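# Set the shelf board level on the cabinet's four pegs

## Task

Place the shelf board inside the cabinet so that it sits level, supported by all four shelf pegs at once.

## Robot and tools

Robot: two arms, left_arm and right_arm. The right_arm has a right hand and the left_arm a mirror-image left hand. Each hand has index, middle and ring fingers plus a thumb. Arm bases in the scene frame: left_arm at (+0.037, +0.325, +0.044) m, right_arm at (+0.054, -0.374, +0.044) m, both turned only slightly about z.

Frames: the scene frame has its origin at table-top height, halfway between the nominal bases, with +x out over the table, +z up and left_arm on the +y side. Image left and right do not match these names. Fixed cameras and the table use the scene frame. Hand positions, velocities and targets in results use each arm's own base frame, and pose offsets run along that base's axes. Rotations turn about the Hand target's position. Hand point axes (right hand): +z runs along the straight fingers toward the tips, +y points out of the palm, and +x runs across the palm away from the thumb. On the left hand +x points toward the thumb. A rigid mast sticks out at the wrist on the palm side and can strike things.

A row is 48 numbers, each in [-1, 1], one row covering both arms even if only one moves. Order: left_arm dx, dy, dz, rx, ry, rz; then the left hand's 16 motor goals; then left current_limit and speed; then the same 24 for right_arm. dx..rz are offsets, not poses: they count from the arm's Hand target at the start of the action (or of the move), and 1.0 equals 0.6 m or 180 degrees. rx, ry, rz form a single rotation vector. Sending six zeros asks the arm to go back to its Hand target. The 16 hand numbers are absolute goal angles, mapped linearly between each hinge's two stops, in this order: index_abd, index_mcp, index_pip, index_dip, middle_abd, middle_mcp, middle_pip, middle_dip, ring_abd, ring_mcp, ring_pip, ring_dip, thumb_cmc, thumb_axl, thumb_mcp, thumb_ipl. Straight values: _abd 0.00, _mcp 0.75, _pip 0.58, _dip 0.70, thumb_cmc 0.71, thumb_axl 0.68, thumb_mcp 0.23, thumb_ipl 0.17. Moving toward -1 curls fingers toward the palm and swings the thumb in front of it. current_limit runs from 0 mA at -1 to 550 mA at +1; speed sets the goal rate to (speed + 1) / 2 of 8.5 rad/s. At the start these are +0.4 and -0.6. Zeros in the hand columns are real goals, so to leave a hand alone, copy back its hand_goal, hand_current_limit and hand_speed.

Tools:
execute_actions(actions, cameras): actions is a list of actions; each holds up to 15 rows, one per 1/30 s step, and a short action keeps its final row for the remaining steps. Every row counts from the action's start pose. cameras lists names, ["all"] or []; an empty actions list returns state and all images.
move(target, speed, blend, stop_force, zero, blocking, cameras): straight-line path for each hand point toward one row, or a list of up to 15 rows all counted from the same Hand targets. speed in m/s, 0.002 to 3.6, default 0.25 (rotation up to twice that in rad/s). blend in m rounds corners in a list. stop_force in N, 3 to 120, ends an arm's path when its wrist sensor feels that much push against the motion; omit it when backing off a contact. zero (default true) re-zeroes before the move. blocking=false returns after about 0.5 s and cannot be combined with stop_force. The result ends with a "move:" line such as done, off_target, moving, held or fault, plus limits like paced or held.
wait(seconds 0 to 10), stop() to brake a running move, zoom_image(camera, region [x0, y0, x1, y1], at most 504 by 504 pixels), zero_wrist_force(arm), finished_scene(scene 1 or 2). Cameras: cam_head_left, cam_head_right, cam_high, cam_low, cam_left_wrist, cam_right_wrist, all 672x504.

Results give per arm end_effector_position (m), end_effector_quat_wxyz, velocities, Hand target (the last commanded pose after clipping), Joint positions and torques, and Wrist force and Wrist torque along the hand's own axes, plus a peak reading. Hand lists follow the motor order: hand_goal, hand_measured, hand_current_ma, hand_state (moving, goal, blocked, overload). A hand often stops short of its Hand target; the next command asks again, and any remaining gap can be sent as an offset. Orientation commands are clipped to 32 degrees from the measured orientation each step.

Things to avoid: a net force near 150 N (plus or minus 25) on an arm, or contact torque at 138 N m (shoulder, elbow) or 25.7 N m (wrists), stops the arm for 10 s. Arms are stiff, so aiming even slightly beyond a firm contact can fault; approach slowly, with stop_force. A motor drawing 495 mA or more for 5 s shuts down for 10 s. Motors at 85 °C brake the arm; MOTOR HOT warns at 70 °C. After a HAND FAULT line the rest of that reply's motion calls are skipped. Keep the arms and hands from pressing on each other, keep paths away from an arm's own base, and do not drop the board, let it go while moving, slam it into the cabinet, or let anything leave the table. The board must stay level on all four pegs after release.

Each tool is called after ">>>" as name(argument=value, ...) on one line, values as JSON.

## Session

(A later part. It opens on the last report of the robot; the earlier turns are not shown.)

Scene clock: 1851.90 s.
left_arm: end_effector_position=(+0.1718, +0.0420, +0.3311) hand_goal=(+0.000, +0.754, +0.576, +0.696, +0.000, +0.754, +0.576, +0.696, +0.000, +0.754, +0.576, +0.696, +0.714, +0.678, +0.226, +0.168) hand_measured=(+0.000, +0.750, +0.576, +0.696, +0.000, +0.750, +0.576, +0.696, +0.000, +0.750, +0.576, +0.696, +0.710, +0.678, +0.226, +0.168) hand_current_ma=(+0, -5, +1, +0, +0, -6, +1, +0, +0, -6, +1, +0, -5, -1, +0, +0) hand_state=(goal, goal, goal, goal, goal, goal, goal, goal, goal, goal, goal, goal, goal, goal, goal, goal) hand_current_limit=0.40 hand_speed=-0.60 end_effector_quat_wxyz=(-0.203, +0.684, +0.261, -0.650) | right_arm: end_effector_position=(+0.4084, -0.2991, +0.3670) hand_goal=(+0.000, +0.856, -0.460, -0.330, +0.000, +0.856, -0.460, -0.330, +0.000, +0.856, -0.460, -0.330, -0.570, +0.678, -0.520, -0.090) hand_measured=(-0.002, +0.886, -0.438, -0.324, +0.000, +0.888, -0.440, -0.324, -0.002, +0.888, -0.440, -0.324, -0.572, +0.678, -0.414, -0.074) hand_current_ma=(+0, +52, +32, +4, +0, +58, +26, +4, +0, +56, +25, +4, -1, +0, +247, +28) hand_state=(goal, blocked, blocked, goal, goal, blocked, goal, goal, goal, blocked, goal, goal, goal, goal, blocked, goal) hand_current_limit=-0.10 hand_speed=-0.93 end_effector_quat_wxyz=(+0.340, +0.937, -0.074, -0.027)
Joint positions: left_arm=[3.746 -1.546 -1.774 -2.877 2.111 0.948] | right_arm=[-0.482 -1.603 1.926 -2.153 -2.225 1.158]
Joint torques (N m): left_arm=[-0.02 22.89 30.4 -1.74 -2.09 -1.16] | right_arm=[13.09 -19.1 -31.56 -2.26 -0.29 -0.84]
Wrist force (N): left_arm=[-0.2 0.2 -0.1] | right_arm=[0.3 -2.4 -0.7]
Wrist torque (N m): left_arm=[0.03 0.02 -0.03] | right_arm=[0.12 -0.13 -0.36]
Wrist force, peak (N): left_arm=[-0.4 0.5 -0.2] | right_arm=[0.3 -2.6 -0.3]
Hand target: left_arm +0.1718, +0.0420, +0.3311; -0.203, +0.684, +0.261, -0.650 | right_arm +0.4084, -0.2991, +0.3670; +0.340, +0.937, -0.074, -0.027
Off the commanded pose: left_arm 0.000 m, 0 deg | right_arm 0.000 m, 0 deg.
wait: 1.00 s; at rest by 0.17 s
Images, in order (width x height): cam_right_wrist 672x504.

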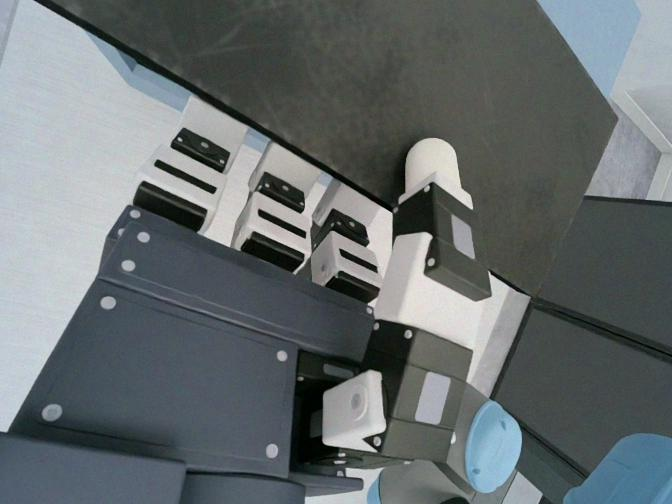

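>>> move(target=[0,0,0,0,0,0,0,0.754,0.576,0.696,0,0.754,0.576,0.696,0,0.754,0.576,0.696,0.714,0.678,0.226,0.168,0.4,-0.6,0,0,0,0,0,0,0,0.835,-0.47,-0.34,0,0.835,-0.47,-0.34,0,0.835,-0.47,-0.34,-0.571,0.678,-0.6,-0.13,0.5,-0.95])

>>> move(target=[0,0,0,0,0,0,0,0.754,0.576,0.696,0,0.754,0.576,0.696,0,0.754,0.576,0.696,0.714,0.678,0.226,0.168,0.4,-0.6,0.0092,0.0576,0,0,0,0,0,0.835,-0.47,-0.34,0,0.835,-0.47,-0.34,0,0.835,-0.47,-0.34,-0.571,0.678,-0.6,-0.13,0.5,-0.95], speed=0.02, cameras=["cam_right_wrist","cam_head_right","cam_high"])

>>> zoom_image(camera="cam_head_right", region=[540, 160, 672, 350])

>>> zoom_image(camera="cam_high", region=[20, 0, 230, 220])

Scene clock: 1863.30 s.
left_arm: end_effector_position=(+0.1718, +0.0420, +0.3311) hand_goal=(+0.000, +0.754, +0.576, +0.696, +0.000, +0.754, +0.576, +0.696, +0.000, +0.754, +0.576, +0.696, +0.714, +0.678, +0.226, +0.168) hand_measured=(+0.000, +0.750, +0.576, +0.696, +0.000, +0.750, +0.576, +0.696, +0.000, +0.750, +0.576, +0.696, +0.710, +0.678, +0.226, +0.168) hand_current_ma=(+0, -5, +1, +0, +0, -6, +1, +0, +0, -6, +1, +0, -5, -1, +0, +0) hand_state=(goal, goal, goal, goal, goal, goal, goal, goal, goal, goal, goal, goal, goal, goal, goal, goal) hand_current_limit=0.40 hand_speed=-0.60 end_effector_quat_wxyz=(-0.203, +0.684, +0.261, -0.650) | right_arm: end_effector_position=(+0.4084, -0.2991, +0.3670) hand_goal=(+0.000, +0.836, -0.470, -0.340, +0.000, +0.836, -0.470, -0.340, +0.000, +0.836, -0.470, -0.340, -0.570, +0.678, -0.600, -0.130) hand_measured=(-0.002, +0.886, -0.438, -0.328, +0.000, +0.888, -0.440, -0.328, -0.002, +0.888, -0.440, -0.330, -0.572, +0.678, -0.418, -0.076) hand_current_ma=(+0, +111, +55, +13, +0, +118, +47, +11, +0, +116, +46, +10, -1, +0, +413, +177) hand_state=(goal, blocked, blocked, goal, goal, blocked, blocked, goal, goal, blocked, blocked, goal, goal, goal, blocked, blocked) hand_current_limit=0.50 hand_speed=-0.95 end_effector_quat_wxyz=(+0.340, +0.937, -0.074, -0.027)
Joint positions: left_arm=[3.746 -1.546 -1.774 -2.877 2.111 0.948] | right_arm=[-0.482 -1.603 1.926 -2.153 -2.225 1.158]
Joint torques (N m): left_arm=[0.36 22.95 30.75 -1.66 -2.04 -1.24] | right_arm=[12.52 -18.68 -31.19 -1.56 -0.21 -0.91]
Wrist force (N): left_arm=[-0.1 0.2 0.0] | right_arm=[0.3 -2.1 -0.2]
Wrist torque (N m): left_arm=[0.03 0.00 -0.02] | right_arm=[0.09 -0.23 -0.35]
Wrist force, peak (N): left_arm=[-0.2 0.7 0.2] | right_arm=[0.6 -2.7 -0.4]
Hand target: left_arm +0.1718, +0.0420, +0.3311; -0.203, +0.684, +0.261, -0.650 | right_arm +0.4084, -0.2991, +0.3670; +0.340, +0.937, -0.074, -0.027
Off the commanded pose: left_arm 0.000 m, 0 deg | right_arm 0.000 m, 0 deg.
move: done

Scene clock: 1865.30 s.
left_arm: end_effector_position=(+0.1718, +0.0420, +0.3311) hand_goal=(+0.000, +0.754, +0.576, +0.696, +0.000, +0.754, +0.576, +0.696, +0.000, +0.754, +0.576, +0.696, +0.714, +0.678, +0.226, +0.168) hand_measured=(+0.000, +0.750, +0.576, +0.696, +0.000, +0.750, +0.576, +0.696, +0.000, +0.750, +0.576, +0.696, +0.710, +0.678, +0.226, +0.168) hand_current_ma=(+0, -5, +1, +0, +0, -6, +1, +0, +0, -6, +1, +0, -5, -1, +0, +0) hand_state=(goal, goal, goal, goal, goal, goal, goal, goal, goal, goal, goal, goal, goal, goal, goal, goal) hand_current_limit=0.40 hand_speed=-0.60 end_effector_quat_wxyz=(-0.203, +0.684, +0.261, -0.650) | right_arm: end_effector_position=(+0.4139, -0.2643, +0.3670) hand_goal=(+0.000, +0.836, -0.470, -0.340, +0.000, +0.836, -0.470, -0.340, +0.000, +0.836, -0.470, -0.340, -0.570, +0.678, -0.600, -0.130) hand_measured=(-0.002, +0.886, -0.438, -0.328, +0.000, +0.888, -0.440, -0.332, -0.002, +0.888, -0.440, -0.338, -0.572, +0.678, -0.418, -0.076) hand_current_ma=(+0, +111, +55, +13, +0, +118, +47, +7, +0, +116, +46, +1, +0, +0, +412, +177) hand_state=(goal, blocked, blocked, goal, goal, blocked, blocked, goal, goal, blocked, blocked, goal, goal, goal, blocked, blocked) hand_current_limit=0.50 hand_speed=-0.95 end_effector_quat_wxyz=(+0.340, +0.937, -0.074, -0.027)
Joint positions: left_arm=[3.746 -1.546 -1.774 -2.877 2.111 0.948] | right_arm=[-0.408 -1.611 1.919 -2.082 -2.242 1.249]
Joint torques (N m): left_arm=[-0.33 22.82 30.33 -1.64 -2.19 -1.37] | right_arm=[-13.38 -27.5 -32.45 -4.59 -2.76 -1.74]
Wrist force (N): left_arm=[-0.3 0.3 -0.3] | right_arm=[0.1 -2.0 0.1]
Wrist torque (N m): left_arm=[0.06 0.02 -0.04] | right_arm=[0.08 -0.13 -0.46]
Wrist force, peak (N): left_arm=[0.0 0.7 0.3] | right_arm=[0.4 -2.6 -0.1]
Hand target: left_arm +0.1718, +0.0420, +0.3311; -0.203, +0.684, +0.261, -0.650 | right_arm +0.4139, -0.2645, +0.3670; +0.340, +0.937, -0.074, -0.027
Off the commanded pose: left_arm 0.000 m, 0 deg | right_arm 0.000 m, 0 deg.
move: done
Images, in order (width x height): cam_head_right 672x504, cam_high 672x504, cam_right_wrist 672x504.

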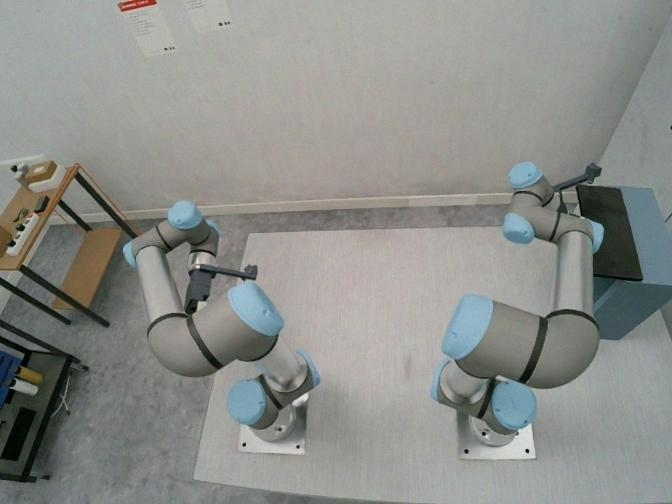

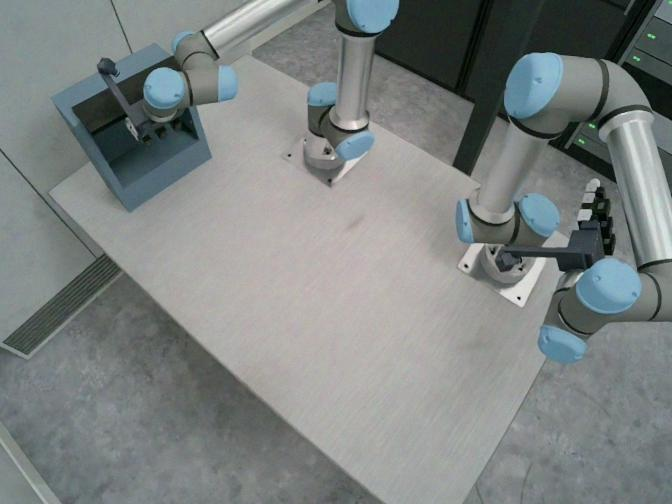

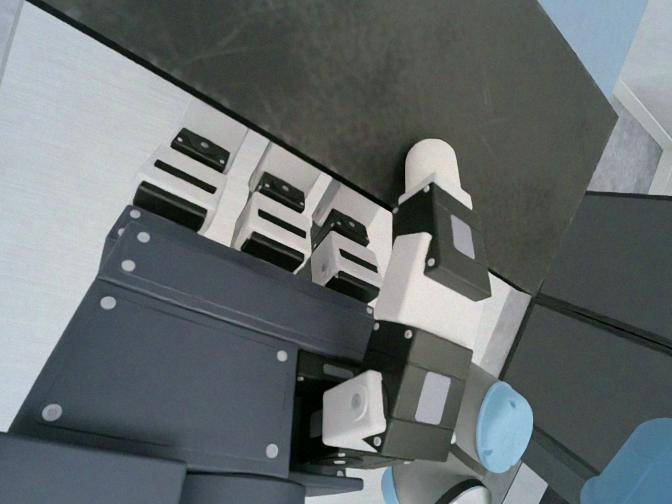

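Scaled by 2.653 from the camera's 672x504 image, which has a finer 960x720 frame.

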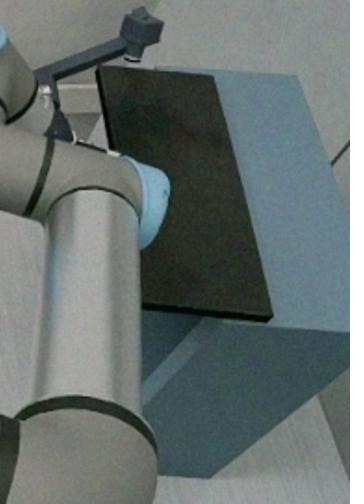

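Scaled by 2.291 from the camera's 672x504 image, which has a finer 960x720 frame.

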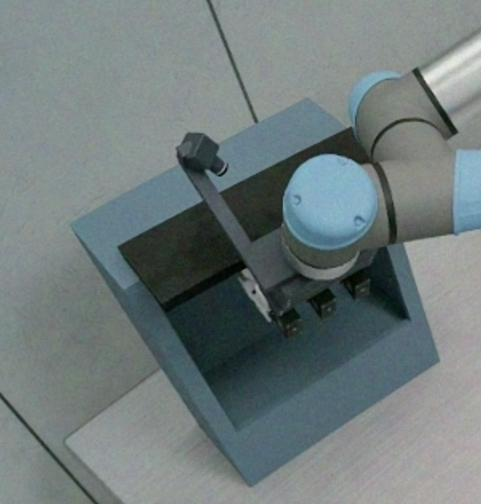

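>>> execute_actions(actions=[[[0,0,0,0,0,0,0,0.754,0.576,0.696,0,0.754,0.576,0.696,0,0.754,0.576,0.696,0.714,0.678,0.226,0.168,0.4,-0.6,0,0,0,0,0,0,0,0.86,-0.45,-0.335,0,0.86,-0.45,-0.335,0,0.86,-0.45,-0.335,-0.571,0.678,-0.48,-0.10,0.5,-0.95]],[[0,0,0,0,0,0,0,0.754,0.576,0.696,0,0.754,0.576,0.696,0,0.754,0.576,0.696,0.714,0.678,0.226,0.168,0.4,-0.6,0,0,0,0,0,0,0,0.875,-0.445,-0.332,0,0.875,-0.445,-0.332,0,0.875,-0.445,-0.332,-0.571,0.678,-0.435,-0.085,0.5,-0.95]]])

Scene clock: 1888.87 s.
left_arm: end_effector_position=(+0.1718, +0.0420, +0.3311) hand_goal=(+0.000, +0.754, +0.576, +0.696, +0.000, +0.754, +0.576, +0.696, +0.000, +0.754, +0.576, +0.696, +0.714, +0.678, +0.226, +0.168) hand_measured=(+0.000, +0.750, +0.576, +0.696, +0.000, +0.750, +0.576, +0.696, +0.000, +0.750, +0.576, +0.696, +0.710, +0.678, +0.226, +0.168) hand_current_ma=(+0, -5, +1, +0, +0, -6, +1, +0, +0, -6, +1, +0, -5, -1, +0, +0) hand_state=(goal, goal, goal, goal, goal, goal, goal, goal, goal, goal, goal, goal, goal, goal, goal, goal) hand_current_limit=0.40 hand_speed=-0.60 end_effector_quat_wxyz=(-0.203, +0.684, +0.261, -0.650) | right_arm: end_effector_position=(+0.4139, -0.2645, +0.3670) hand_goal=(+0.000, +0.876, -0.444, -0.332, +0.000, +0.876, -0.444, -0.332, +0.000, +0.876, -0.444, -0.332, -0.570, +0.678, -0.434, -0.084) hand_measured=(-0.002, +0.892, -0.430, -0.330, +0.000, +0.896, -0.436, -0.332, -0.002, +0.894, -0.434, -0.336, -0.572, +0.678, -0.418, -0.072) hand_current_ma=(+0, +23, +15, +0, +0, +28, +8, +0, +0, +26, +9, -2, +0, +0, +29, +18) hand_state=(goal, goal, goal, goal, goal, goal, goal, goal, goal, goal, goal, goal, goal, goal, goal, goal) hand_current_limit=0.50 hand_speed=-0.95 end_effector_quat_wxyz=(+0.340, +0.937, -0.074, -0.027)
Joint positions: left_arm=[3.746 -1.546 -1.774 -2.877 2.111 0.948] | right_arm=[-0.409 -1.611 1.919 -2.082 -2.242 1.249]
Joint torques (N m): left_arm=[-0.19 23.67 30.45 -1.66 -2.05 -1.25] | right_arm=[-14.74 -18.98 -16.12 -4.58 -0.24 -2.09]
Wrist force (N): left_arm=[-0.1 0.3 0.1] | right_arm=[0.5 -2.2 -0.5]
Wrist torque (N m): left_arm=[0.03 0.01 -0.03] | right_arm=[0.10 -0.09 -0.32]
Wrist force, peak (N): left_arm=[-0.2 0.7 -0.1] | right_arm=[0.7 -2.7 -0.1]
Hand target: left_arm +0.1718, +0.0420, +0.3311; -0.203, +0.684, +0.261, -0.650 | right_arm +0.4139, -0.2645, +0.3670; +0.340, +0.937, -0.074, -0.027
Off the commanded pose: left_arm 0.000 m, 0 deg | right_arm 0.000 m, 0 deg.

Now gait the ring finger outward in 4 steps.

>>> execute_actions(actions=[[[0,0,0,0,0,0,0,0.754,0.576,0.696,0,0.754,0.576,0.696,0,0.754,0.576,0.696,0.714,0.678,0.226,0.168,0.4,-0.6,0,0,0,0,0,0,0,0.875,-0.445,-0.332,0,0.875,-0.445,-0.332,0,0.825,-0.355,-0.295,-0.571,0.678,-0.435,-0.085,0.5,-0.92]],[[0,0,0,0,0,0,0,0.754,0.576,0.696,0,0.754,0.576,0.696,0,0.754,0.576,0.696,0.714,0.678,0.226,0.168,0.4,-0.6,0,0,0,0,0,0,0,0.875,-0.445,-0.332,0,0.875,-0.445,-0.332,0,0.772,-0.262,-0.257,-0.571,0.678,-0.435,-0.085,0.5,-0.92]],[[0,0,0,0,0,0,0,0.754,0.576,0.696,0,0.754,0.576,0.696,0,0.754,0.576,0.696,0.714,0.678,0.226,0.168,0.4,-0.6,0,0,0,0,0,0,0,0.875,-0.445,-0.332,0,0.875,-0.445,-0.332,0,0.718,-0.168,-0.218,-0.571,0.678,-0.435,-0.085,0.5,-0.92]],[[0,0,0,0,0,0,0,0.754,0.576,0.696,0,0.754,0.576,0.696,0,0.754,0.576,0.696,0.714,0.678,0.226,0.168,0.4,-0.6,0,0,0,0,0,0,0,0.875,-0.445,-0.332,0,0.875,-0.445,-0.332,0,0.665,-0.075,-0.180,-0.571,0.678,-0.435,-0.085,0.5,-0.92]]], cameras=["cam_right_wrist"])

Scene clock: 1896.53 s.
left_arm: end_effector_position=(+0.1718, +0.0420, +0.3311) hand_goal=(+0.000, +0.754, +0.576, +0.696, +0.000, +0.754, +0.576, +0.696, +0.000, +0.754, +0.576, +0.696, +0.714, +0.678, +0.226, +0.168) hand_measured=(+0.000, +0.750, +0.576, +0.696, +0.000, +0.750, +0.576, +0.696, +0.000, +0.750, +0.576, +0.696, +0.710, +0.678, +0.226, +0.168) hand_current_ma=(+0, -5, +1, +0, +0, -6, +1, +0, +0, -6, +1, +0, -5, -1, +0, +0) hand_state=(goal, goal, goal, goal, goal, goal, goal, goal, goal, goal, goal, goal, goal, goal, goal, goal) hand_current_limit=0.40 hand_speed=-0.60 end_effector_quat_wxyz=(-0.203, +0.684, +0.261, -0.650) | right_arm: end_effector_position=(+0.4139, -0.2645, +0.3670) hand_goal=(+0.000, +0.876, -0.444, -0.332, +0.000, +0.876, -0.444, -0.332, +0.000, +0.666, -0.074, -0.180, -0.570, +0.678, -0.434, -0.084) hand_measured=(-0.002, +0.894, -0.430, -0.330, +0.000, +0.896, -0.434, -0.330, -0.002, +0.680, -0.074, -0.182, -0.572, +0.678, -0.418, -0.072) hand_current_ma=(+0, +25, +15, +0, +0, +29, +10, +0, +0, +19, +0, -1, +0, +0, +29, +18) hand_state=(goal, goal, goal, goal, goal, goal, goal, goal, goal, goal, goal, goal, goal, goal, goal, goal) hand_current_limit=0.50 hand_speed=-0.92 end_effector_quat_wxyz=(+0.340, +0.937, -0.074, -0.027)
Joint positions: left_arm=[3.746 -1.546 -1.774 -2.877 2.111 0.948] | right_arm=[-0.409 -1.611 1.919 -2.082 -2.242 1.249]
Joint torques (N m): left_arm=[0.15 23.26 30.24 -1.72 -2 -1.2] | right_arm=[-11.82 -21.18 -15.33 -1.5 -0.22 -2.05]
Wrist force (N): left_arm=[0.0 0.2 0.0] | right_arm=[0.4 -1.4 -0.8]
Wrist torque (N m): left_arm=[0.02 -0.01 -0.01] | right_arm=[0.07 -0.01 -0.25]
Wrist force, peak (N): left_arm=[-0.2 0.6 0.3] | right_arm=[0.5 -2.8 -0.6]
Hand target: left_arm +0.1718, +0.0420, +0.3311; -0.203, +0.684, +0.261, -0.650 | right_arm +0.4139, -0.2645, +0.3670; +0.340, +0.937, -0.074, -0.027
Off the commanded pose: left_arm 0.000 m, 0 deg | right_arm 0.000 m, 0 deg.
Images, in order (width x height): cam_right_wrist 672x504.

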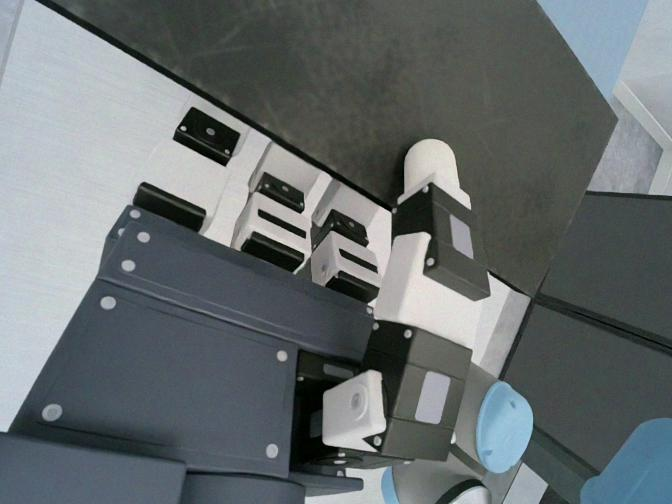

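>>> execute_actions(actions=[[[0,0,0,0,0,0,0,0.754,0.576,0.696,0,0.754,0.576,0.696,0,0.754,0.576,0.696,0.714,0.678,0.226,0.168,0.4,-0.6,0,0,0,0,0,0,0,0.875,-0.445,-0.332,0,0.825,-0.355,-0.295,0,0.665,-0.075,-0.180,-0.571,0.678,-0.435,-0.085,0.5,-0.92]],[[0,0,0,0,0,0,0,0.754,0.576,0.696,0,0.754,0.576,0.696,0,0.754,0.576,0.696,0.714,0.678,0.226,0.168,0.4,-0.6,0,0,0,0,0,0,0,0.875,-0.445,-0.332,0,0.772,-0.262,-0.257,0,0.665,-0.075,-0.180,-0.571,0.678,-0.435,-0.085,0.5,-0.92]],[[0,0,0,0,0,0,0,0.754,0.576,0.696,0,0.754,0.576,0.696,0,0.754,0.576,0.696,0.714,0.678,0.226,0.168,0.4,-0.6,0,0,0,0,0,0,0,0.875,-0.445,-0.332,0,0.718,-0.168,-0.218,0,0.665,-0.075,-0.180,-0.571,0.678,-0.435,-0.085,0.5,-0.92]],[[0,0,0,0,0,0,0,0.754,0.576,0.696,0,0.754,0.576,0.696,0,0.754,0.576,0.696,0.714,0.678,0.226,0.168,0.4,-0.6,0,0,0,0,0,0,0,0.875,-0.445,-0.332,0,0.665,-0.075,-0.180,0,0.665,-0.075,-0.180,-0.571,0.678,-0.435,-0.085,0.5,-0.92]]], cameras=["cam_right_wrist"])

>>> execute_actions(actions=[[[0,0,0,0,0,0,0,0.754,0.576,0.696,0,0.754,0.576,0.696,0,0.754,0.576,0.696,0.714,0.678,0.226,0.168,0.4,-0.6,0,0,0,0,0,0,0,0.825,-0.355,-0.295,0,0.665,-0.075,-0.180,0,0.665,-0.075,-0.180,-0.571,0.678,-0.435,-0.085,0.5,-0.92]],[[0,0,0,0,0,0,0,0.754,0.576,0.696,0,0.754,0.576,0.696,0,0.754,0.576,0.696,0.714,0.678,0.226,0.168,0.4,-0.6,0,0,0,0,0,0,0,0.772,-0.262,-0.257,0,0.665,-0.075,-0.180,0,0.665,-0.075,-0.180,-0.571,0.678,-0.435,-0.085,0.5,-0.92]],[[0,0,0,0,0,0,0,0.754,0.576,0.696,0,0.754,0.576,0.696,0,0.754,0.576,0.696,0.714,0.678,0.226,0.168,0.4,-0.6,0,0,0,0,0,0,0,0.718,-0.168,-0.218,0,0.665,-0.075,-0.180,0,0.665,-0.075,-0.180,-0.571,0.678,-0.435,-0.085,0.5,-0.92]],[[0,0,0,0,0,0,0,0.754,0.576,0.696,0,0.754,0.576,0.696,0,0.754,0.576,0.696,0.714,0.678,0.226,0.168,0.4,-0.6,0,0,0,0,0,0,0,0.665,-0.075,-0.180,0,0.665,-0.075,-0.180,0,0.665,-0.075,-0.180,-0.571,0.678,-0.435,-0.085,0.5,-0.92]]], cameras=["cam_right_wrist"])

Scene clock: 1910.30 s.
left_arm: end_effector_position=(+0.1718, +0.0420, +0.3311) hand_goal=(+0.000, +0.754, +0.576, +0.696, +0.000, +0.754, +0.576, +0.696, +0.000, +0.754, +0.576, +0.696, +0.714, +0.678, +0.226, +0.168) hand_measured=(+0.000, +0.750, +0.576, +0.696, +0.000, +0.750, +0.576, +0.696, +0.000, +0.750, +0.576, +0.696, +0.710, +0.678, +0.226, +0.168) hand_current_ma=(+0, -5, +1, +0, +0, -6, +1, +0, +0, -6, +1, +0, -5, -1, +0, +0) hand_state=(goal, goal, goal, goal, goal, goal, goal, goal, goal, goal, goal, goal, goal, goal, goal, goal) hand_current_limit=0.40 hand_speed=-0.60 end_effector_quat_wxyz=(-0.203, +0.684, +0.261, -0.650) | right_arm: end_effector_position=(+0.4139, -0.2645, +0.3670) hand_goal=(+0.000, +0.876, -0.444, -0.332, +0.000, +0.666, -0.074, -0.180, +0.000, +0.666, -0.074, -0.180, -0.570, +0.678, -0.434, -0.084) hand_measured=(-0.002, +0.896, -0.430, -0.332, +0.000, +0.684, -0.074, -0.182, -0.002, +0.680, -0.074, -0.182, -0.572, +0.678, -0.420, -0.072) hand_current_ma=(+0, +30, +15, +0, +0, +25, +0, -1, +0, +19, +0, -1, +0, +0, +24, +18) hand_state=(goal, blocked, goal, goal, goal, goal, goal, goal, goal, goal, goal, goal, goal, goal, goal, goal) hand_current_limit=0.50 hand_speed=-0.92 end_effector_quat_wxyz=(+0.340, +0.937, -0.074, -0.027)
Joint positions: left_arm=[3.746 -1.546 -1.774 -2.877 2.111 0.948] | right_arm=[-0.409 -1.611 1.919 -2.082 -2.242 1.249]
Joint torques (N m): left_arm=[0.11 23.44 30.5 -1.68 -2.06 -1.27] | right_arm=[-8.65 -22.73 -15.6 -1.27 -0.33 -1.98]
Wrist force (N): left_arm=[0.1 0.4 -0.1] | right_arm=[0.4 -1.0 -1.2]
Wrist torque (N m): left_arm=[0.06 -0.02 -0.01] | right_arm=[0.13 -0.01 -0.20]
Wrist force, peak (N): left_arm=[-0.5 0.5 0.1] | right_arm=[0.7 -1.7 -1.5]
Hand target: left_arm +0.1718, +0.0420, +0.3311; -0.203, +0.684, +0.261, -0.650 | right_arm +0.4139, -0.2645, +0.3670; +0.340, +0.937, -0.074, -0.027
Off the commanded pose: left_arm 0.000 m, 0 deg | right_arm 0.000 m, 0 deg.
Images, in order (width x height): cam_right_wrist 672x504.

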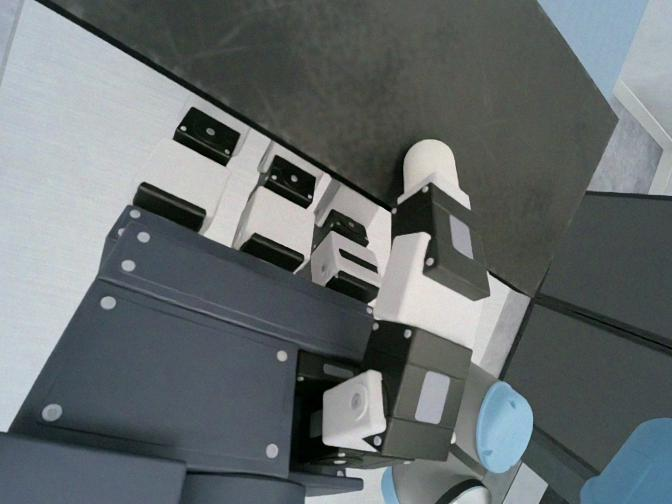

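Scene clock: 1912.50 s.
left_arm: end_effector_position=(+0.1718, +0.0420, +0.3311) hand_goal=(+0.000, +0.754, +0.576, +0.696, +0.000, +0.754, +0.576, +0.696, +0.000, +0.754, +0.576, +0.696, +0.714, +0.678, +0.226, +0.168) hand_measured=(+0.000, +0.750, +0.576, +0.696, +0.000, +0.750, +0.576, +0.696, +0.000, +0.750, +0.576, +0.696, +0.710, +0.678, +0.226, +0.168) hand_current_ma=(+0, -5, +1, +0, +0, -6, +1, +0, +0, -6, +1, +0, -5, -1, +0, +0) hand_state=(goal, goal, goal, goal, goal, goal, goal, goal, goal, goal, goal, goal, goal, goal, goal, goal) hand_current_limit=0.40 hand_speed=-0.60 end_effector_quat_wxyz=(-0.203, +0.684, +0.261, -0.650) | right_arm: end_effector_position=(+0.4139, -0.2645, +0.3670) hand_goal=(+0.000, +0.666, -0.074, -0.180, +0.000, +0.666, -0.074, -0.180, +0.000, +0.666, -0.074, -0.180, -0.570, +0.678, -0.434, -0.084) hand_measured=(-0.002, +0.686, -0.072, -0.182, +0.000, +0.684, -0.070, -0.182, -0.002, +0.682, -0.070, -0.182, -0.572, +0.678, -0.436, -0.082) hand_current_ma=(+0, +32, +1, -2, +0, +25, +2, -1, +0, +20, +3, -1, +0, +0, -1, +1) hand_state=(goal, blocked, goal, goal, goal, goal, goal, goal, goal, goal, goal, goal, goal, goal, goal, goal) hand_current_limit=0.50 hand_speed=-0.92 end_effector_quat_wxyz=(+0.340, +0.937, -0.074, -0.027)
Joint positions: left_arm=[3.746 -1.546 -1.774 -2.877 2.111 0.948] | right_arm=[-0.409 -1.611 1.919 -2.082 -2.242 1.249]
Joint torques (N m): left_arm=[0.2 23.3 30.6 -1.77 -2.08 -1.23] | right_arm=[-7.66 -24.13 -15.27 -1.25 -0.24 -1.91]
Wrist force (N): left_arm=[-0.1 0.3 -0.2] | right_arm=[0.7 -1.9 -1.7]
Wrist torque (N m): left_arm=[0.06 0.00 -0.02] | right_arm=[0.17 -0.08 -0.28]
Wrist force, peak (N): left_arm=[-0.2 0.6 -0.1] | right_arm=[0.5 -2.3 -1.9]
Hand target: left_arm +0.1718, +0.0420, +0.3311; -0.203, +0.684, +0.261, -0.650 | right_arm +0.4139, -0.2645, +0.3670; +0.340, +0.937, -0.074, -0.027
Off the commanded pose: left_arm 0.000 m, 0 deg | right_arm 0.000 m, 0 deg.
Images, in order (width x height): cam_right_wrist 672x504.

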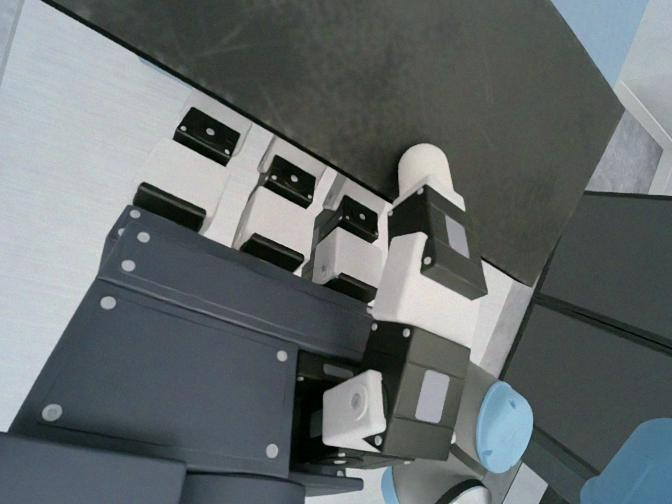

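>>> move(target=[0,0,0,0,0,0,0,0.754,0.576,0.696,0,0.754,0.576,0.696,0,0.754,0.576,0.696,0.714,0.678,0.226,0.168,0.4,-0.6,0,0,0,0,0,0,0,0.665,-0.075,-0.180,0,0.665,-0.075,-0.180,0,0.665,-0.075,-0.180,-0.571,0.678,-0.465,-0.09,0.5,-0.95], cameras=["cam_right_wrist"])

>>> move(target=[0,0,0,0,0,0,0,0.754,0.576,0.696,0,0.754,0.576,0.696,0,0.754,0.576,0.696,0.714,0.678,0.226,0.168,0.4,-0.6,0.0039,0.0247,0,0,0,0,0,0.665,-0.075,-0.180,0,0.665,-0.075,-0.180,0,0.665,-0.075,-0.180,-0.571,0.678,-0.465,-0.09,0.5,-0.95], speed=0.02, cameras=["cam_right_wrist"])

Scene clock: 1918.33 s.
left_arm: end_effector_position=(+0.1718, +0.0420, +0.3311) hand_goal=(+0.000, +0.754, +0.576, +0.696, +0.000, +0.754, +0.576, +0.696, +0.000, +0.754, +0.576, +0.696, +0.714, +0.678, +0.226, +0.168) hand_measured=(+0.000, +0.750, +0.576, +0.696, +0.000, +0.750, +0.576, +0.696, +0.000, +0.750, +0.576, +0.696, +0.710, +0.678, +0.226, +0.168) hand_current_ma=(+0, -5, +1, +0, +0, -6, +1, +0, +0, -6, +1, +0, -5, -1, +0, +0) hand_state=(goal, goal, goal, goal, goal, goal, goal, goal, goal, goal, goal, goal, goal, goal, goal, goal) hand_current_limit=0.40 hand_speed=-0.60 end_effector_quat_wxyz=(-0.203, +0.684, +0.261, -0.650) | right_arm: end_effector_position=(+0.4139, -0.2645, +0.3670) hand_goal=(+0.000, +0.666, -0.074, -0.180, +0.000, +0.666, -0.074, -0.180, +0.000, +0.666, -0.074, -0.180, -0.570, +0.678, -0.464, -0.090) hand_measured=(-0.002, +0.686, -0.066, -0.182, +0.000, +0.686, -0.066, -0.180, -0.002, +0.684, -0.066, -0.180, -0.572, +0.678, -0.450, -0.086) hand_current_ma=(+0, +32, +7, -1, +0, +30, +6, +0, +0, +26, +7, +0, +0, +0, +23, +5) hand_state=(goal, blocked, goal, goal, goal, blocked, goal, goal, goal, goal, goal, goal, goal, goal, goal, goal) hand_current_limit=0.50 hand_speed=-0.95 end_effector_quat_wxyz=(+0.340, +0.937, -0.074, -0.027)
Joint positions: left_arm=[3.746 -1.546 -1.774 -2.877 2.111 0.948] | right_arm=[-0.409 -1.611 1.919 -2.082 -2.242 1.249]
Joint torques (N m): left_arm=[0.16 23.56 30.77 -1.78 -2.04 -1.25] | right_arm=[-5.35 -24.72 -15.65 -1.13 -0.26 -1.94]
Wrist force (N): left_arm=[-0.1 0.2 -0.2] | right_arm=[0.6 -2.1 -0.7]
Wrist torque (N m): left_arm=[0.04 -0.01 -0.01] | right_arm=[0.22 -0.10 -0.26]
Wrist force, peak (N): left_arm=[-0.5 0.4 0.4] | right_arm=[0.4 -2.4 -1.6]
Hand target: left_arm +0.1718, +0.0420, +0.3311; -0.203, +0.684, +0.261, -0.650 | right_arm +0.4139, -0.2645, +0.3670; +0.340, +0.937, -0.074, -0.027
Off the commanded pose: left_arm 0.000 m, 0 deg | right_arm 0.000 m, 0 deg.
move: done
Images, in order (width x height): cam_right_wrist 672x504.

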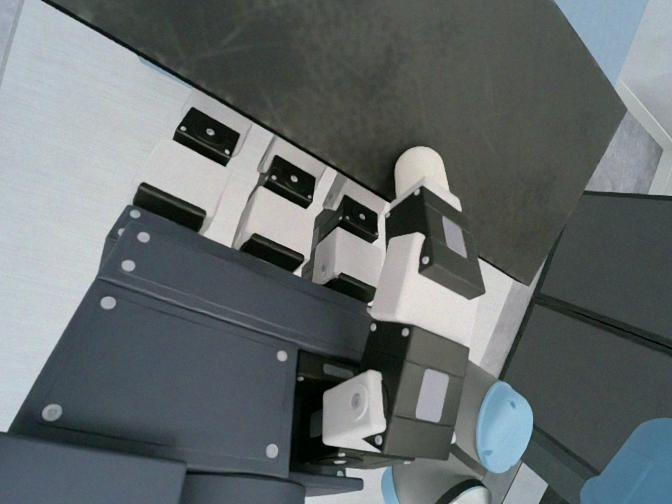

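Scene clock: 1919.33 s.
left_arm: end_effector_position=(+0.1718, +0.0420, +0.3311) hand_goal=(+0.000, +0.754, +0.576, +0.696, +0.000, +0.754, +0.576, +0.696, +0.000, +0.754, +0.576, +0.696, +0.714, +0.678, +0.226, +0.168) hand_measured=(+0.000, +0.750, +0.576, +0.696, +0.000, +0.750, +0.576, +0.696, +0.000, +0.750, +0.576, +0.696, +0.710, +0.678, +0.226, +0.168) hand_current_ma=(+0, -5, +1, +0, +0, -6, +1, +0, +0, -6, +1, +0, -5, -1, +0, +0) hand_state=(goal, goal, goal, goal, goal, goal, goal, goal, goal, goal, goal, goal, goal, goal, goal, goal) hand_current_limit=0.40 hand_speed=-0.60 end_effector_quat_wxyz=(-0.203, +0.684, +0.261, -0.650) | right_arm: end_effector_position=(+0.4163, -0.2495, +0.3670) hand_goal=(+0.000, +0.666, -0.074, -0.180, +0.000, +0.666, -0.074, -0.180, +0.000, +0.666, -0.074, -0.180, -0.570, +0.678, -0.464, -0.090) hand_measured=(-0.002, +0.688, -0.060, -0.180, +0.000, +0.690, -0.064, -0.178, -0.002, +0.688, -0.064, -0.178, -0.572, +0.678, -0.454, -0.086) hand_current_ma=(+0, +36, +15, +0, +0, +37, +11, +1, +0, +34, +10, +1, +0, +0, +14, +5) hand_state=(goal, blocked, goal, goal, goal, blocked, goal, goal, goal, blocked, goal, goal, goal, goal, goal, goal) hand_current_limit=0.50 hand_speed=-0.95 end_effector_quat_wxyz=(+0.340, +0.937, -0.074, -0.027)
Joint positions: left_arm=[3.746 -1.546 -1.774 -2.877 2.111 0.948] | right_arm=[-0.376 -1.612 1.913 -2.05 -2.248 1.29]
Joint torques (N m): left_arm=[-0.04 23.23 30.67 -1.75 -2.01 -1.23] | right_arm=[-13.57 -28.3 -31.81 -4.4 -3.08 -1.64]
Wrist force (N): left_arm=[-0.2 0.4 0.3] | right_arm=[0.4 -2.2 0.4]
Wrist torque (N m): left_arm=[0.02 0.02 -0.03] | right_arm=[0.20 -0.08 -0.32]
Wrist force, peak (N): left_arm=[0.2 0.7 -0.1] | right_arm=[0.2 -2.7 -0.7]
Hand target: left_arm +0.1718, +0.0420, +0.3311; -0.203, +0.684, +0.261, -0.650 | right_arm +0.4163, -0.2497, +0.3670; +0.340, +0.937, -0.074, -0.027
Off the commanded pose: left_arm 0.000 m, 0 deg | right_arm 0.000 m, 0 deg.
move: done
Images, in order (width x height): cam_right_wrist 672x504.

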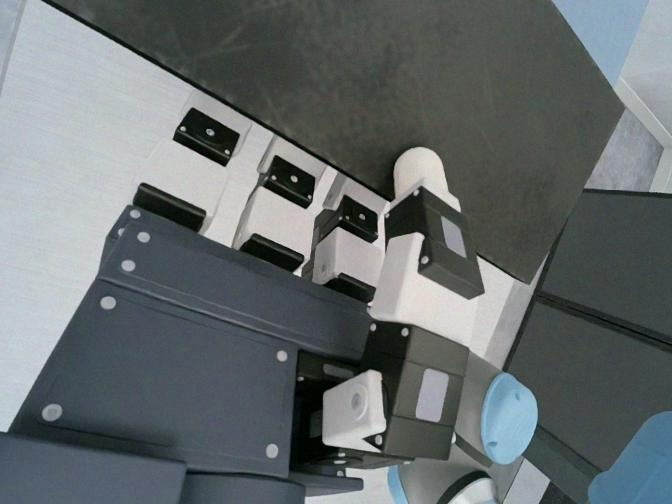

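>>> move(target=[0,0,0,0,0,0,0,0.754,0.576,0.696,0,0.754,0.576,0.696,0,0.754,0.576,0.696,0.714,0.678,0.226,0.168,0.4,-0.6,0.0039,0.0247,0,0,0,0,0,0.665,-0.075,-0.180,0,0.665,-0.075,-0.180,0,0.665,-0.075,-0.180,-0.571,0.678,-0.475,-0.09,0.5,-0.95], speed=0.02, cameras=["cam_right_wrist","cam_head_right"])

>>> zoom_image(camera="cam_head_right", region=[540, 160, 672, 350])

Scene clock: 1929.07 s.
left_arm: end_effector_position=(+0.1718, +0.0420, +0.3311) hand_goal=(+0.000, +0.754, +0.576, +0.696, +0.000, +0.754, +0.576, +0.696, +0.000, +0.754, +0.576, +0.696, +0.714, +0.678, +0.226, +0.168) hand_measured=(+0.000, +0.750, +0.576, +0.696, +0.000, +0.750, +0.576, +0.696, +0.000, +0.750, +0.576, +0.696, +0.710, +0.678, +0.226, +0.168) hand_current_ma=(+0, -5, +1, +0, +0, -6, +1, +0, +0, -6, +1, +0, -5, -1, +0, +0) hand_state=(goal, goal, goal, goal, goal, goal, goal, goal, goal, goal, goal, goal, goal, goal, goal, goal) hand_current_limit=0.40 hand_speed=-0.60 end_effector_quat_wxyz=(-0.203, +0.684, +0.261, -0.650) | right_arm: end_effector_position=(+0.4186, -0.2347, +0.3671) hand_goal=(+0.000, +0.666, -0.074, -0.180, +0.000, +0.666, -0.074, -0.180, +0.000, +0.666, -0.074, -0.180, -0.570, +0.678, -0.474, -0.090) hand_measured=(-0.002, +0.692, -0.058, -0.180, +0.000, +0.692, -0.062, -0.178, -0.002, +0.692, -0.062, -0.178, -0.572, +0.678, -0.458, -0.084) hand_current_ma=(+0, +43, +18, +0, +0, +45, +13, +1, +0, +42, +13, +1, +0, +0, +31, +6) hand_state=(goal, blocked, goal, goal, goal, blocked, goal, goal, goal, blocked, goal, goal, goal, goal, goal, goal) hand_current_limit=0.50 hand_speed=-0.95 end_effector_quat_wxyz=(+0.340, +0.937, -0.074, -0.027)
Joint positions: left_arm=[3.746 -1.546 -1.774 -2.877 2.111 0.948] | right_arm=[-0.344 -1.612 1.906 -2.017 -2.254 1.331]
Joint torques (N m): left_arm=[0.31 22.85 30.74 -1.66 -2.09 -1.28] | right_arm=[-13.72 -15.33 -30.79 -4.5 -3.45 -1.77]
Wrist force (N): left_arm=[0.0 0.2 0.0] | right_arm=[0.7 -2.4 0.6]
Wrist torque (N m): left_arm=[0.03 -0.01 -0.01] | right_arm=[0.20 -0.13 -0.33]
Wrist force, peak (N): left_arm=[-0.3 0.7 0.1] | right_arm=[0.7 -3.2 0.6]
Hand target: left_arm +0.1718, +0.0420, +0.3311; -0.203, +0.684, +0.261, -0.650 | right_arm +0.4186, -0.2349, +0.3670; +0.340, +0.937, -0.074, -0.027
Off the commanded pose: left_arm 0.000 m, 0 deg | right_arm 0.000 m, 0 deg.
move: done
Images, in order (width x height): cam_head_right 672x504, cam_right_wrist 672x504.

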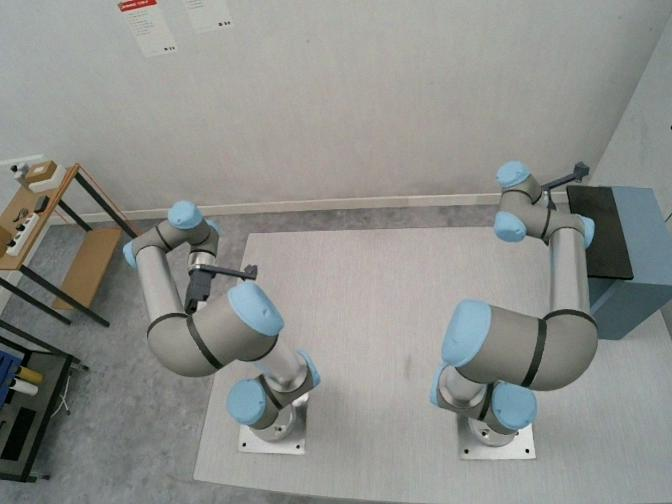

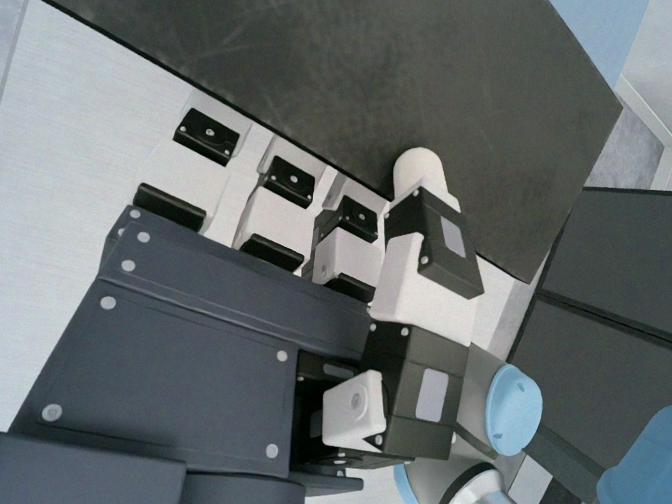

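Scaled by 2.653 from the camera's 672x504 image, which has a finer 960x720 frame.

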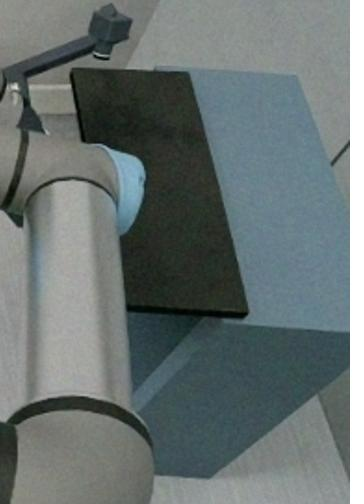

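>>> execute_actions(actions=[[[0,0,0,0,0,0,0,0.754,0.576,0.696,0,0.754,0.576,0.696,0,0.754,0.576,0.696,0.714,0.678,0.226,0.168,0.4,-0.6,0,0,0,0,0,0,0,0.665,-0.075,-0.18,0,0.565,0.032,-0.034,0,0.665,-0.075,-0.18,-0.571,0.678,-0.475,-0.09,0.5,-0.9]],[[0,0,0,0,0,0,0,0.754,0.576,0.696,0,0.754,0.576,0.696,0,0.754,0.576,0.696,0.714,0.678,0.226,0.168,0.4,-0.6,0,0,0,0,0,0,0,0.665,-0.075,-0.18,0,0.465,0.139,0.112,0,0.665,-0.075,-0.18,-0.571,0.678,-0.475,-0.09,0.5,-0.9]],[[0,0,0,0,0,0,0,0.754,0.576,0.696,0,0.754,0.576,0.696,0,0.754,0.576,0.696,0.714,0.678,0.226,0.168,0.4,-0.6,0,0,0,0,0,0,0,0.665,-0.075,-0.18,0,0.365,0.245,0.258,0,0.665,-0.075,-0.18,-0.571,0.678,-0.475,-0.09,0.5,-0.9]]], cameras=["cam_right_wrist"])

>>> execute_actions(actions=[[[0,0,0,0,0,0,0,0.754,0.576,0.696,0,0.754,0.576,0.696,0,0.754,0.576,0.696,0.714,0.678,0.226,0.168,0.4,-0.6,0,0,0,0,0,0,0,0.665,-0.075,-0.18,0,0.265,0.352,0.404,0,0.665,-0.075,-0.18,-0.571,0.678,-0.475,-0.09,0.5,-0.9]],[[0,0,0,0,0,0,0,0.754,0.576,0.696,0,0.754,0.576,0.696,0,0.754,0.576,0.696,0.714,0.678,0.226,0.168,0.4,-0.6,0,0,0,0,0,0,0,0.665,-0.075,-0.18,0,0.165,0.458,0.55,0,0.665,-0.075,-0.18,-0.571,0.678,-0.475,-0.09,0.5,-0.9]],[[0,0,0,0,0,0,0,0.754,0.576,0.696,0,0.754,0.576,0.696,0,0.754,0.576,0.696,0.714,0.678,0.226,0.168,0.4,-0.6,0,0,0,0,0,0,0,0.665,-0.075,-0.18,0,0.065,0.565,0.69,0,0.665,-0.075,-0.18,-0.571,0.678,-0.475,-0.09,0.5,-0.9]]], cameras=["cam_right_wrist"])

Scene clock: 1943.07 s.
left_arm: end_effector_position=(+0.1718, +0.0420, +0.3311) hand_goal=(+0.000, +0.754, +0.576, +0.696, +0.000, +0.754, +0.576, +0.696, +0.000, +0.754, +0.576, +0.696, +0.714, +0.678, +0.226, +0.168) hand_measured=(+0.000, +0.750, +0.576, +0.696, +0.000, +0.750, +0.576, +0.696, +0.000, +0.750, +0.576, +0.696, +0.710, +0.678, +0.226, +0.168) hand_current_ma=(+0, -5, +1, +0, +0, -6, +1, +0, +0, -6, +1, +0, -5, -1, +0, +0) hand_state=(goal, goal, goal, goal, goal, goal, goal, goal, goal, goal, goal, goal, goal, goal, goal, goal) hand_current_limit=0.40 hand_speed=-0.60 end_effector_quat_wxyz=(-0.203, +0.684, +0.261, -0.650) | right_arm: end_effector_position=(+0.4186, -0.2349, +0.3670) hand_goal=(+0.000, +0.666, -0.074, -0.180, +0.000, +0.366, +0.246, +0.258, +0.000, +0.666, -0.074, -0.180, -0.570, +0.678, -0.474, -0.090) hand_measured=(-0.002, +0.694, -0.056, -0.178, +0.000, +0.404, +0.250, +0.258, -0.002, +0.694, -0.060, -0.176, -0.572, +0.678, -0.464, -0.084) hand_current_ma=(+0, +49, +23, +1, +0, +76, +3, +0, +0, +47, +17, +3, +0, +0, +16, +6) hand_state=(goal, blocked, goal, goal, goal, blocked, goal, goal, goal, blocked, goal, goal, goal, goal, goal, goal) hand_current_limit=0.50 hand_speed=-0.90 end_effector_quat_wxyz=(+0.340, +0.937, -0.074, -0.027)
Joint positions: left_arm=[3.746 -1.546 -1.774 -2.877 2.111 0.948] | right_arm=[-0.344 -1.612 1.906 -2.018 -2.254 1.33]
Joint torques (N m): left_arm=[0.28 23.27 30.89 -1.76 -2.07 -1.15] | right_arm=[-14.62 -15.73 -14.93 -4.9 -0.73 -2.21]
Wrist force (N): left_arm=[0.0 0.0 0.2] | right_arm=[0.5 -2.7 0.0]
Wrist torque (N m): left_arm=[-0.01 -0.01 -0.01] | right_arm=[0.19 -0.09 -0.30]
Wrist force, peak (N): left_arm=[-0.1 0.8 -0.1] | right_arm=[0.3 -3.3 0.6]
Hand target: left_arm +0.1718, +0.0420, +0.3311; -0.203, +0.684, +0.261, -0.650 | right_arm +0.4186, -0.2349, +0.3670; +0.340, +0.937, -0.074, -0.027
Off the commanded pose: left_arm 0.000 m, 0 deg | right_arm 0.000 m, 0 deg.
Images, in order (width x height): cam_right_wrist 672x504.

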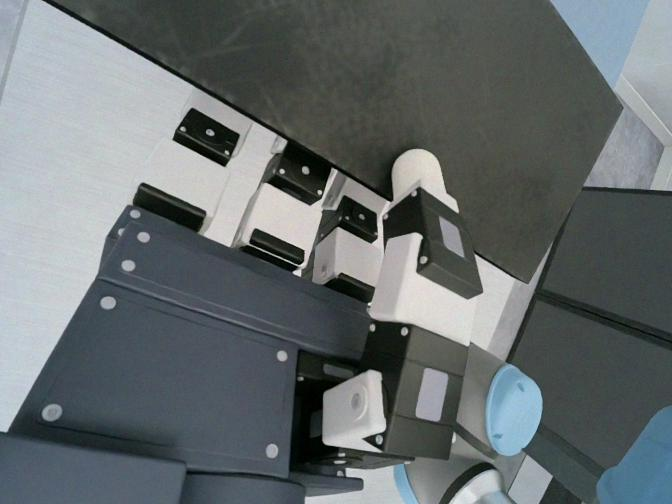

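Scene clock: 1944.77 s.
left_arm: end_effector_position=(+0.1718, +0.0420, +0.3311) hand_goal=(+0.000, +0.754, +0.576, +0.696, +0.000, +0.754, +0.576, +0.696, +0.000, +0.754, +0.576, +0.696, +0.714, +0.678, +0.226, +0.168) hand_measured=(+0.000, +0.750, +0.576, +0.696, +0.000, +0.750, +0.576, +0.696, +0.000, +0.750, +0.576, +0.696, +0.710, +0.678, +0.226, +0.168) hand_current_ma=(+0, -5, +1, +0, +0, -6, +1, +0, +0, -6, +1, +0, -5, -1, +0, +0) hand_state=(goal, goal, goal, goal, goal, goal, goal, goal, goal, goal, goal, goal, goal, goal, goal, goal) hand_current_limit=0.40 hand_speed=-0.60 end_effector_quat_wxyz=(-0.203, +0.684, +0.261, -0.650) | right_arm: end_effector_position=(+0.4186, -0.2349, +0.3670) hand_goal=(+0.000, +0.666, -0.074, -0.180, +0.000, +0.066, +0.566, +0.690, +0.000, +0.666, -0.074, -0.180, -0.570, +0.678, -0.474, -0.090) hand_measured=(-0.002, +0.686, -0.058, -0.178, +0.000, +0.172, +0.566, +0.688, -0.002, +0.686, -0.062, -0.176, -0.572, +0.678, -0.450, -0.082) hand_current_ma=(+0, +30, +20, +1, +0, +336, +0, -1, +0, +31, +13, +3, +0, +0, +53, +11) hand_state=(goal, blocked, goal, goal, goal, blocked, goal, goal, goal, blocked, goal, goal, goal, goal, blocked, goal) hand_current_limit=0.50 hand_speed=-0.90 end_effector_quat_wxyz=(+0.340, +0.937, -0.074, -0.027)
Joint positions: left_arm=[3.746 -1.546 -1.774 -2.877 2.111 0.948] | right_arm=[-0.344 -1.612 1.906 -2.018 -2.254 1.33]
Joint torques (N m): left_arm=[0.4 23.39 31.28 -1.73 -2.03 -1.21] | right_arm=[-13.62 -16.24 -15.31 -4.22 -0.74 -2.13]
Wrist force (N): left_arm=[-0.1 0.4 0.0] | right_arm=[0.3 -1.6 -1.9]
Wrist torque (N m): left_arm=[0.04 0.00 -0.02] | right_arm=[0.05 -0.18 -0.34]
Wrist force, peak (N): left_arm=[-0.2 0.6 0.0] | right_arm=[0.3 -3.1 0.4]
Hand target: left_arm +0.1718, +0.0420, +0.3311; -0.203, +0.684, +0.261, -0.650 | right_arm +0.4186, -0.2349, +0.3670; +0.340, +0.937, -0.074, -0.027
Off the commanded pose: left_arm 0.000 m, 0 deg | right_arm 0.000 m, 0 deg.
Images, in order (width x height): cam_right_wrist 672x504.

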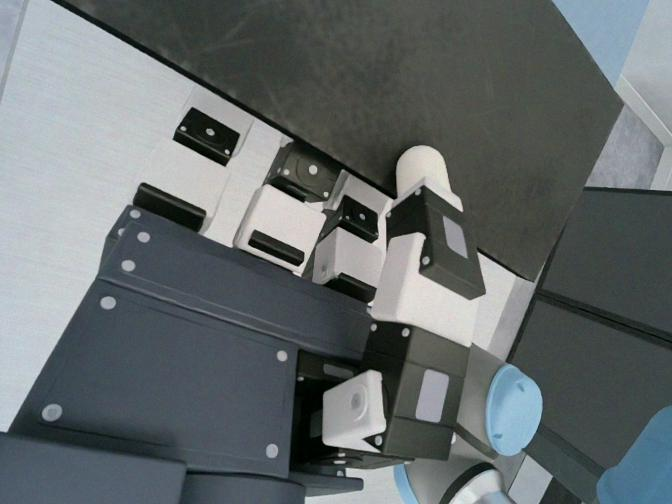

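>>> execute_actions(actions=[[[0,0,0,0,0,0,0,0.754,0.576,0.696,0,0.754,0.576,0.696,0,0.754,0.576,0.696,0.714,0.678,0.226,0.168,0.4,-0.6,0,0,0,0,0,0,0,0.665,-0.075,-0.18,0,0.15,0.5,0.62,0,0.665,-0.075,-0.18,-0.571,0.678,-0.475,-0.09,0.5,-0.9]],[[0,0,0,0,0,0,0,0.754,0.576,0.696,0,0.754,0.576,0.696,0,0.754,0.576,0.696,0.714,0.678,0.226,0.168,0.4,-0.6,0,0,0,0,0,0,0,0.665,-0.075,-0.18,0,0.16,0.46,0.56,0,0.665,-0.075,-0.18,-0.571,0.678,-0.475,-0.09,0.5,-0.9]]])

Scene clock: 1954.63 s.
left_arm: end_effector_position=(+0.1718, +0.0420, +0.3311) hand_goal=(+0.000, +0.754, +0.576, +0.696, +0.000, +0.754, +0.576, +0.696, +0.000, +0.754, +0.576, +0.696, +0.714, +0.678, +0.226, +0.168) hand_measured=(+0.000, +0.750, +0.576, +0.696, +0.000, +0.750, +0.576, +0.696, +0.000, +0.750, +0.576, +0.696, +0.710, +0.678, +0.226, +0.168) hand_current_ma=(+0, -5, +1, +0, +0, -6, +1, +0, +0, -6, +1, +0, -5, -1, +0, +0) hand_state=(goal, goal, goal, goal, goal, goal, goal, goal, goal, goal, goal, goal, goal, goal, goal, goal) hand_current_limit=0.40 hand_speed=-0.60 end_effector_quat_wxyz=(-0.203, +0.684, +0.261, -0.650) | right_arm: end_effector_position=(+0.4186, -0.2349, +0.3670) hand_goal=(+0.000, +0.666, -0.074, -0.180, +0.000, +0.160, +0.460, +0.560, +0.000, +0.666, -0.074, -0.180, -0.570, +0.678, -0.474, -0.090) hand_measured=(-0.002, +0.686, -0.058, -0.178, +0.000, +0.186, +0.470, +0.570, -0.002, +0.686, -0.062, -0.176, -0.572, +0.678, -0.450, -0.082) hand_current_ma=(+0, +31, +20, +1, +0, +43, +9, +9, +0, +31, +13, +3, +0, +0, +51, +11) hand_state=(goal, blocked, goal, goal, goal, blocked, goal, goal, goal, blocked, goal, goal, goal, goal, blocked, goal) hand_current_limit=0.50 hand_speed=-0.90 end_effector_quat_wxyz=(+0.340, +0.937, -0.074, -0.027)
Joint positions: left_arm=[3.746 -1.546 -1.774 -2.877 2.111 0.948] | right_arm=[-0.344 -1.612 1.906 -2.018 -2.254 1.33]
Joint torques (N m): left_arm=[0.24 24.02 30.24 -1.8 -2.04 -1.29] | right_arm=[-12.1 -17.33 -15.43 -1.51 -0.78 -1.67]
Wrist force (N): left_arm=[-0.2 0.3 -0.1] | right_arm=[0.6 -2.3 -0.1]
Wrist torque (N m): left_arm=[0.05 0.01 -0.02] | right_arm=[0.15 -0.11 -0.30]
Wrist force, peak (N): left_arm=[-0.3 0.5 0.4] | right_arm=[0.3 -2.1 -2.1]
Hand target: left_arm +0.1718, +0.0420, +0.3311; -0.203, +0.684, +0.261, -0.650 | right_arm +0.4186, -0.2349, +0.3670; +0.340, +0.937, -0.074, -0.027
Off the commanded pose: left_arm 0.000 m, 0 deg | right_arm 0.000 m, 0 deg.

>>> execute_actions(actions=[[[0,0,0,0,0,0,0,0.754,0.576,0.696,0,0.754,0.576,0.696,0,0.754,0.576,0.696,0.714,0.678,0.226,0.168,0.4,-0.6,0,0,0,0,0,0,0,0.665,-0.075,-0.18,0,0.16,0.46,0.56,0,0.566,0.032,-0.032,-0.571,0.678,-0.475,-0.09,0.5,-0.9]],[[0,0,0,0,0,0,0,0.754,0.576,0.696,0,0.754,0.576,0.696,0,0.754,0.576,0.696,0.714,0.678,0.226,0.168,0.4,-0.6,0,0,0,0,0,0,0,0.665,-0.075,-0.18,0,0.16,0.46,0.56,0,0.467,0.139,0.116,-0.571,0.678,-0.475,-0.09,0.5,-0.9]],[[0,0,0,0,0,0,0,0.754,0.576,0.696,0,0.754,0.576,0.696,0,0.754,0.576,0.696,0.714,0.678,0.226,0.168,0.4,-0.6,0,0,0,0,0,0,0,0.665,-0.075,-0.18,0,0.16,0.46,0.56,0,0.368,0.246,0.264,-0.571,0.678,-0.475,-0.09,0.5,-0.9]],[[0,0,0,0,0,0,0,0.754,0.576,0.696,0,0.754,0.576,0.696,0,0.754,0.576,0.696,0.714,0.678,0.226,0.168,0.4,-0.6,0,0,0,0,0,0,0,0.665,-0.075,-0.18,0,0.16,0.46,0.56,0,0.269,0.353,0.412,-0.571,0.678,-0.475,-0.09,0.5,-0.9]],[[0,0,0,0,0,0,0,0.754,0.576,0.696,0,0.754,0.576,0.696,0,0.754,0.576,0.696,0.714,0.678,0.226,0.168,0.4,-0.6,0,0,0,0,0,0,0,0.665,-0.075,-0.18,0,0.16,0.46,0.56,0,0.165,0.46,0.56,-0.571,0.678,-0.475,-0.09,0.5,-0.9]]], cameras=["cam_right_wrist"])

Scene clock: 1966.43 s.
left_arm: end_effector_position=(+0.1718, +0.0420, +0.3311) hand_goal=(+0.000, +0.754, +0.576, +0.696, +0.000, +0.754, +0.576, +0.696, +0.000, +0.754, +0.576, +0.696, +0.714, +0.678, +0.226, +0.168) hand_measured=(+0.000, +0.750, +0.576, +0.696, +0.000, +0.750, +0.576, +0.696, +0.000, +0.750, +0.576, +0.696, +0.710, +0.678, +0.226, +0.168) hand_current_ma=(+0, -5, +1, +0, +0, -6, +1, +0, +0, -6, +1, +0, -5, -1, +0, +0) hand_state=(goal, goal, goal, goal, goal, goal, goal, goal, goal, goal, goal, goal, goal, goal, goal, goal) hand_current_limit=0.40 hand_speed=-0.60 end_effector_quat_wxyz=(-0.203, +0.684, +0.261, -0.650) | right_arm: end_effector_position=(+0.4186, -0.2349, +0.3670) hand_goal=(+0.000, +0.666, -0.074, -0.180, +0.000, +0.160, +0.460, +0.560, +0.000, +0.166, +0.460, +0.560, -0.570, +0.678, -0.474, -0.090) hand_measured=(-0.002, +0.686, -0.058, -0.178, +0.000, +0.186, +0.470, +0.568, -0.002, +0.194, +0.464, +0.558, -0.572, +0.678, -0.450, -0.082) hand_current_ma=(+0, +31, +20, +1, +0, +45, +9, +6, +0, +47, +2, -1, +0, +0, +50, +11) hand_state=(goal, blocked, goal, goal, goal, blocked, goal, goal, goal, blocked, goal, goal, goal, goal, blocked, goal) hand_current_limit=0.50 hand_speed=-0.90 end_effector_quat_wxyz=(+0.340, +0.937, -0.074, -0.027)
Joint positions: left_arm=[3.746 -1.546 -1.774 -2.877 2.111 0.948] | right_arm=[-0.344 -1.612 1.906 -2.018 -2.254 1.33]
Joint torques (N m): left_arm=[-0.26 23.52 30.82 -1.77 -2.05 -1.24] | right_arm=[-9.99 -20.23 -15.68 -1.36 -0.78 -1]
Wrist force (N): left_arm=[0.0 0.2 0.0] | right_arm=[0.8 -1.5 -0.3]
Wrist torque (N m): left_arm=[0.02 -0.01 -0.01] | right_arm=[0.16 -0.06 -0.25]
Wrist force, peak (N): left_arm=[-0.2 0.8 -0.1] | right_arm=[0.4 -2.6 0.0]
Hand target: left_arm +0.1718, +0.0420, +0.3311; -0.203, +0.684, +0.261, -0.650 | right_arm +0.4186, -0.2349, +0.3670; +0.340, +0.937, -0.074, -0.027
Off the commanded pose: left_arm 0.000 m, 0 deg | right_arm 0.000 m, 0 deg.
Images, in order (width x height): cam_right_wrist 672x504.

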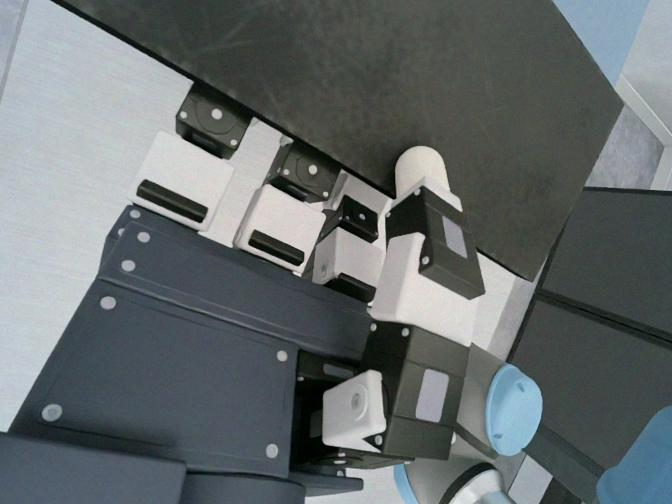

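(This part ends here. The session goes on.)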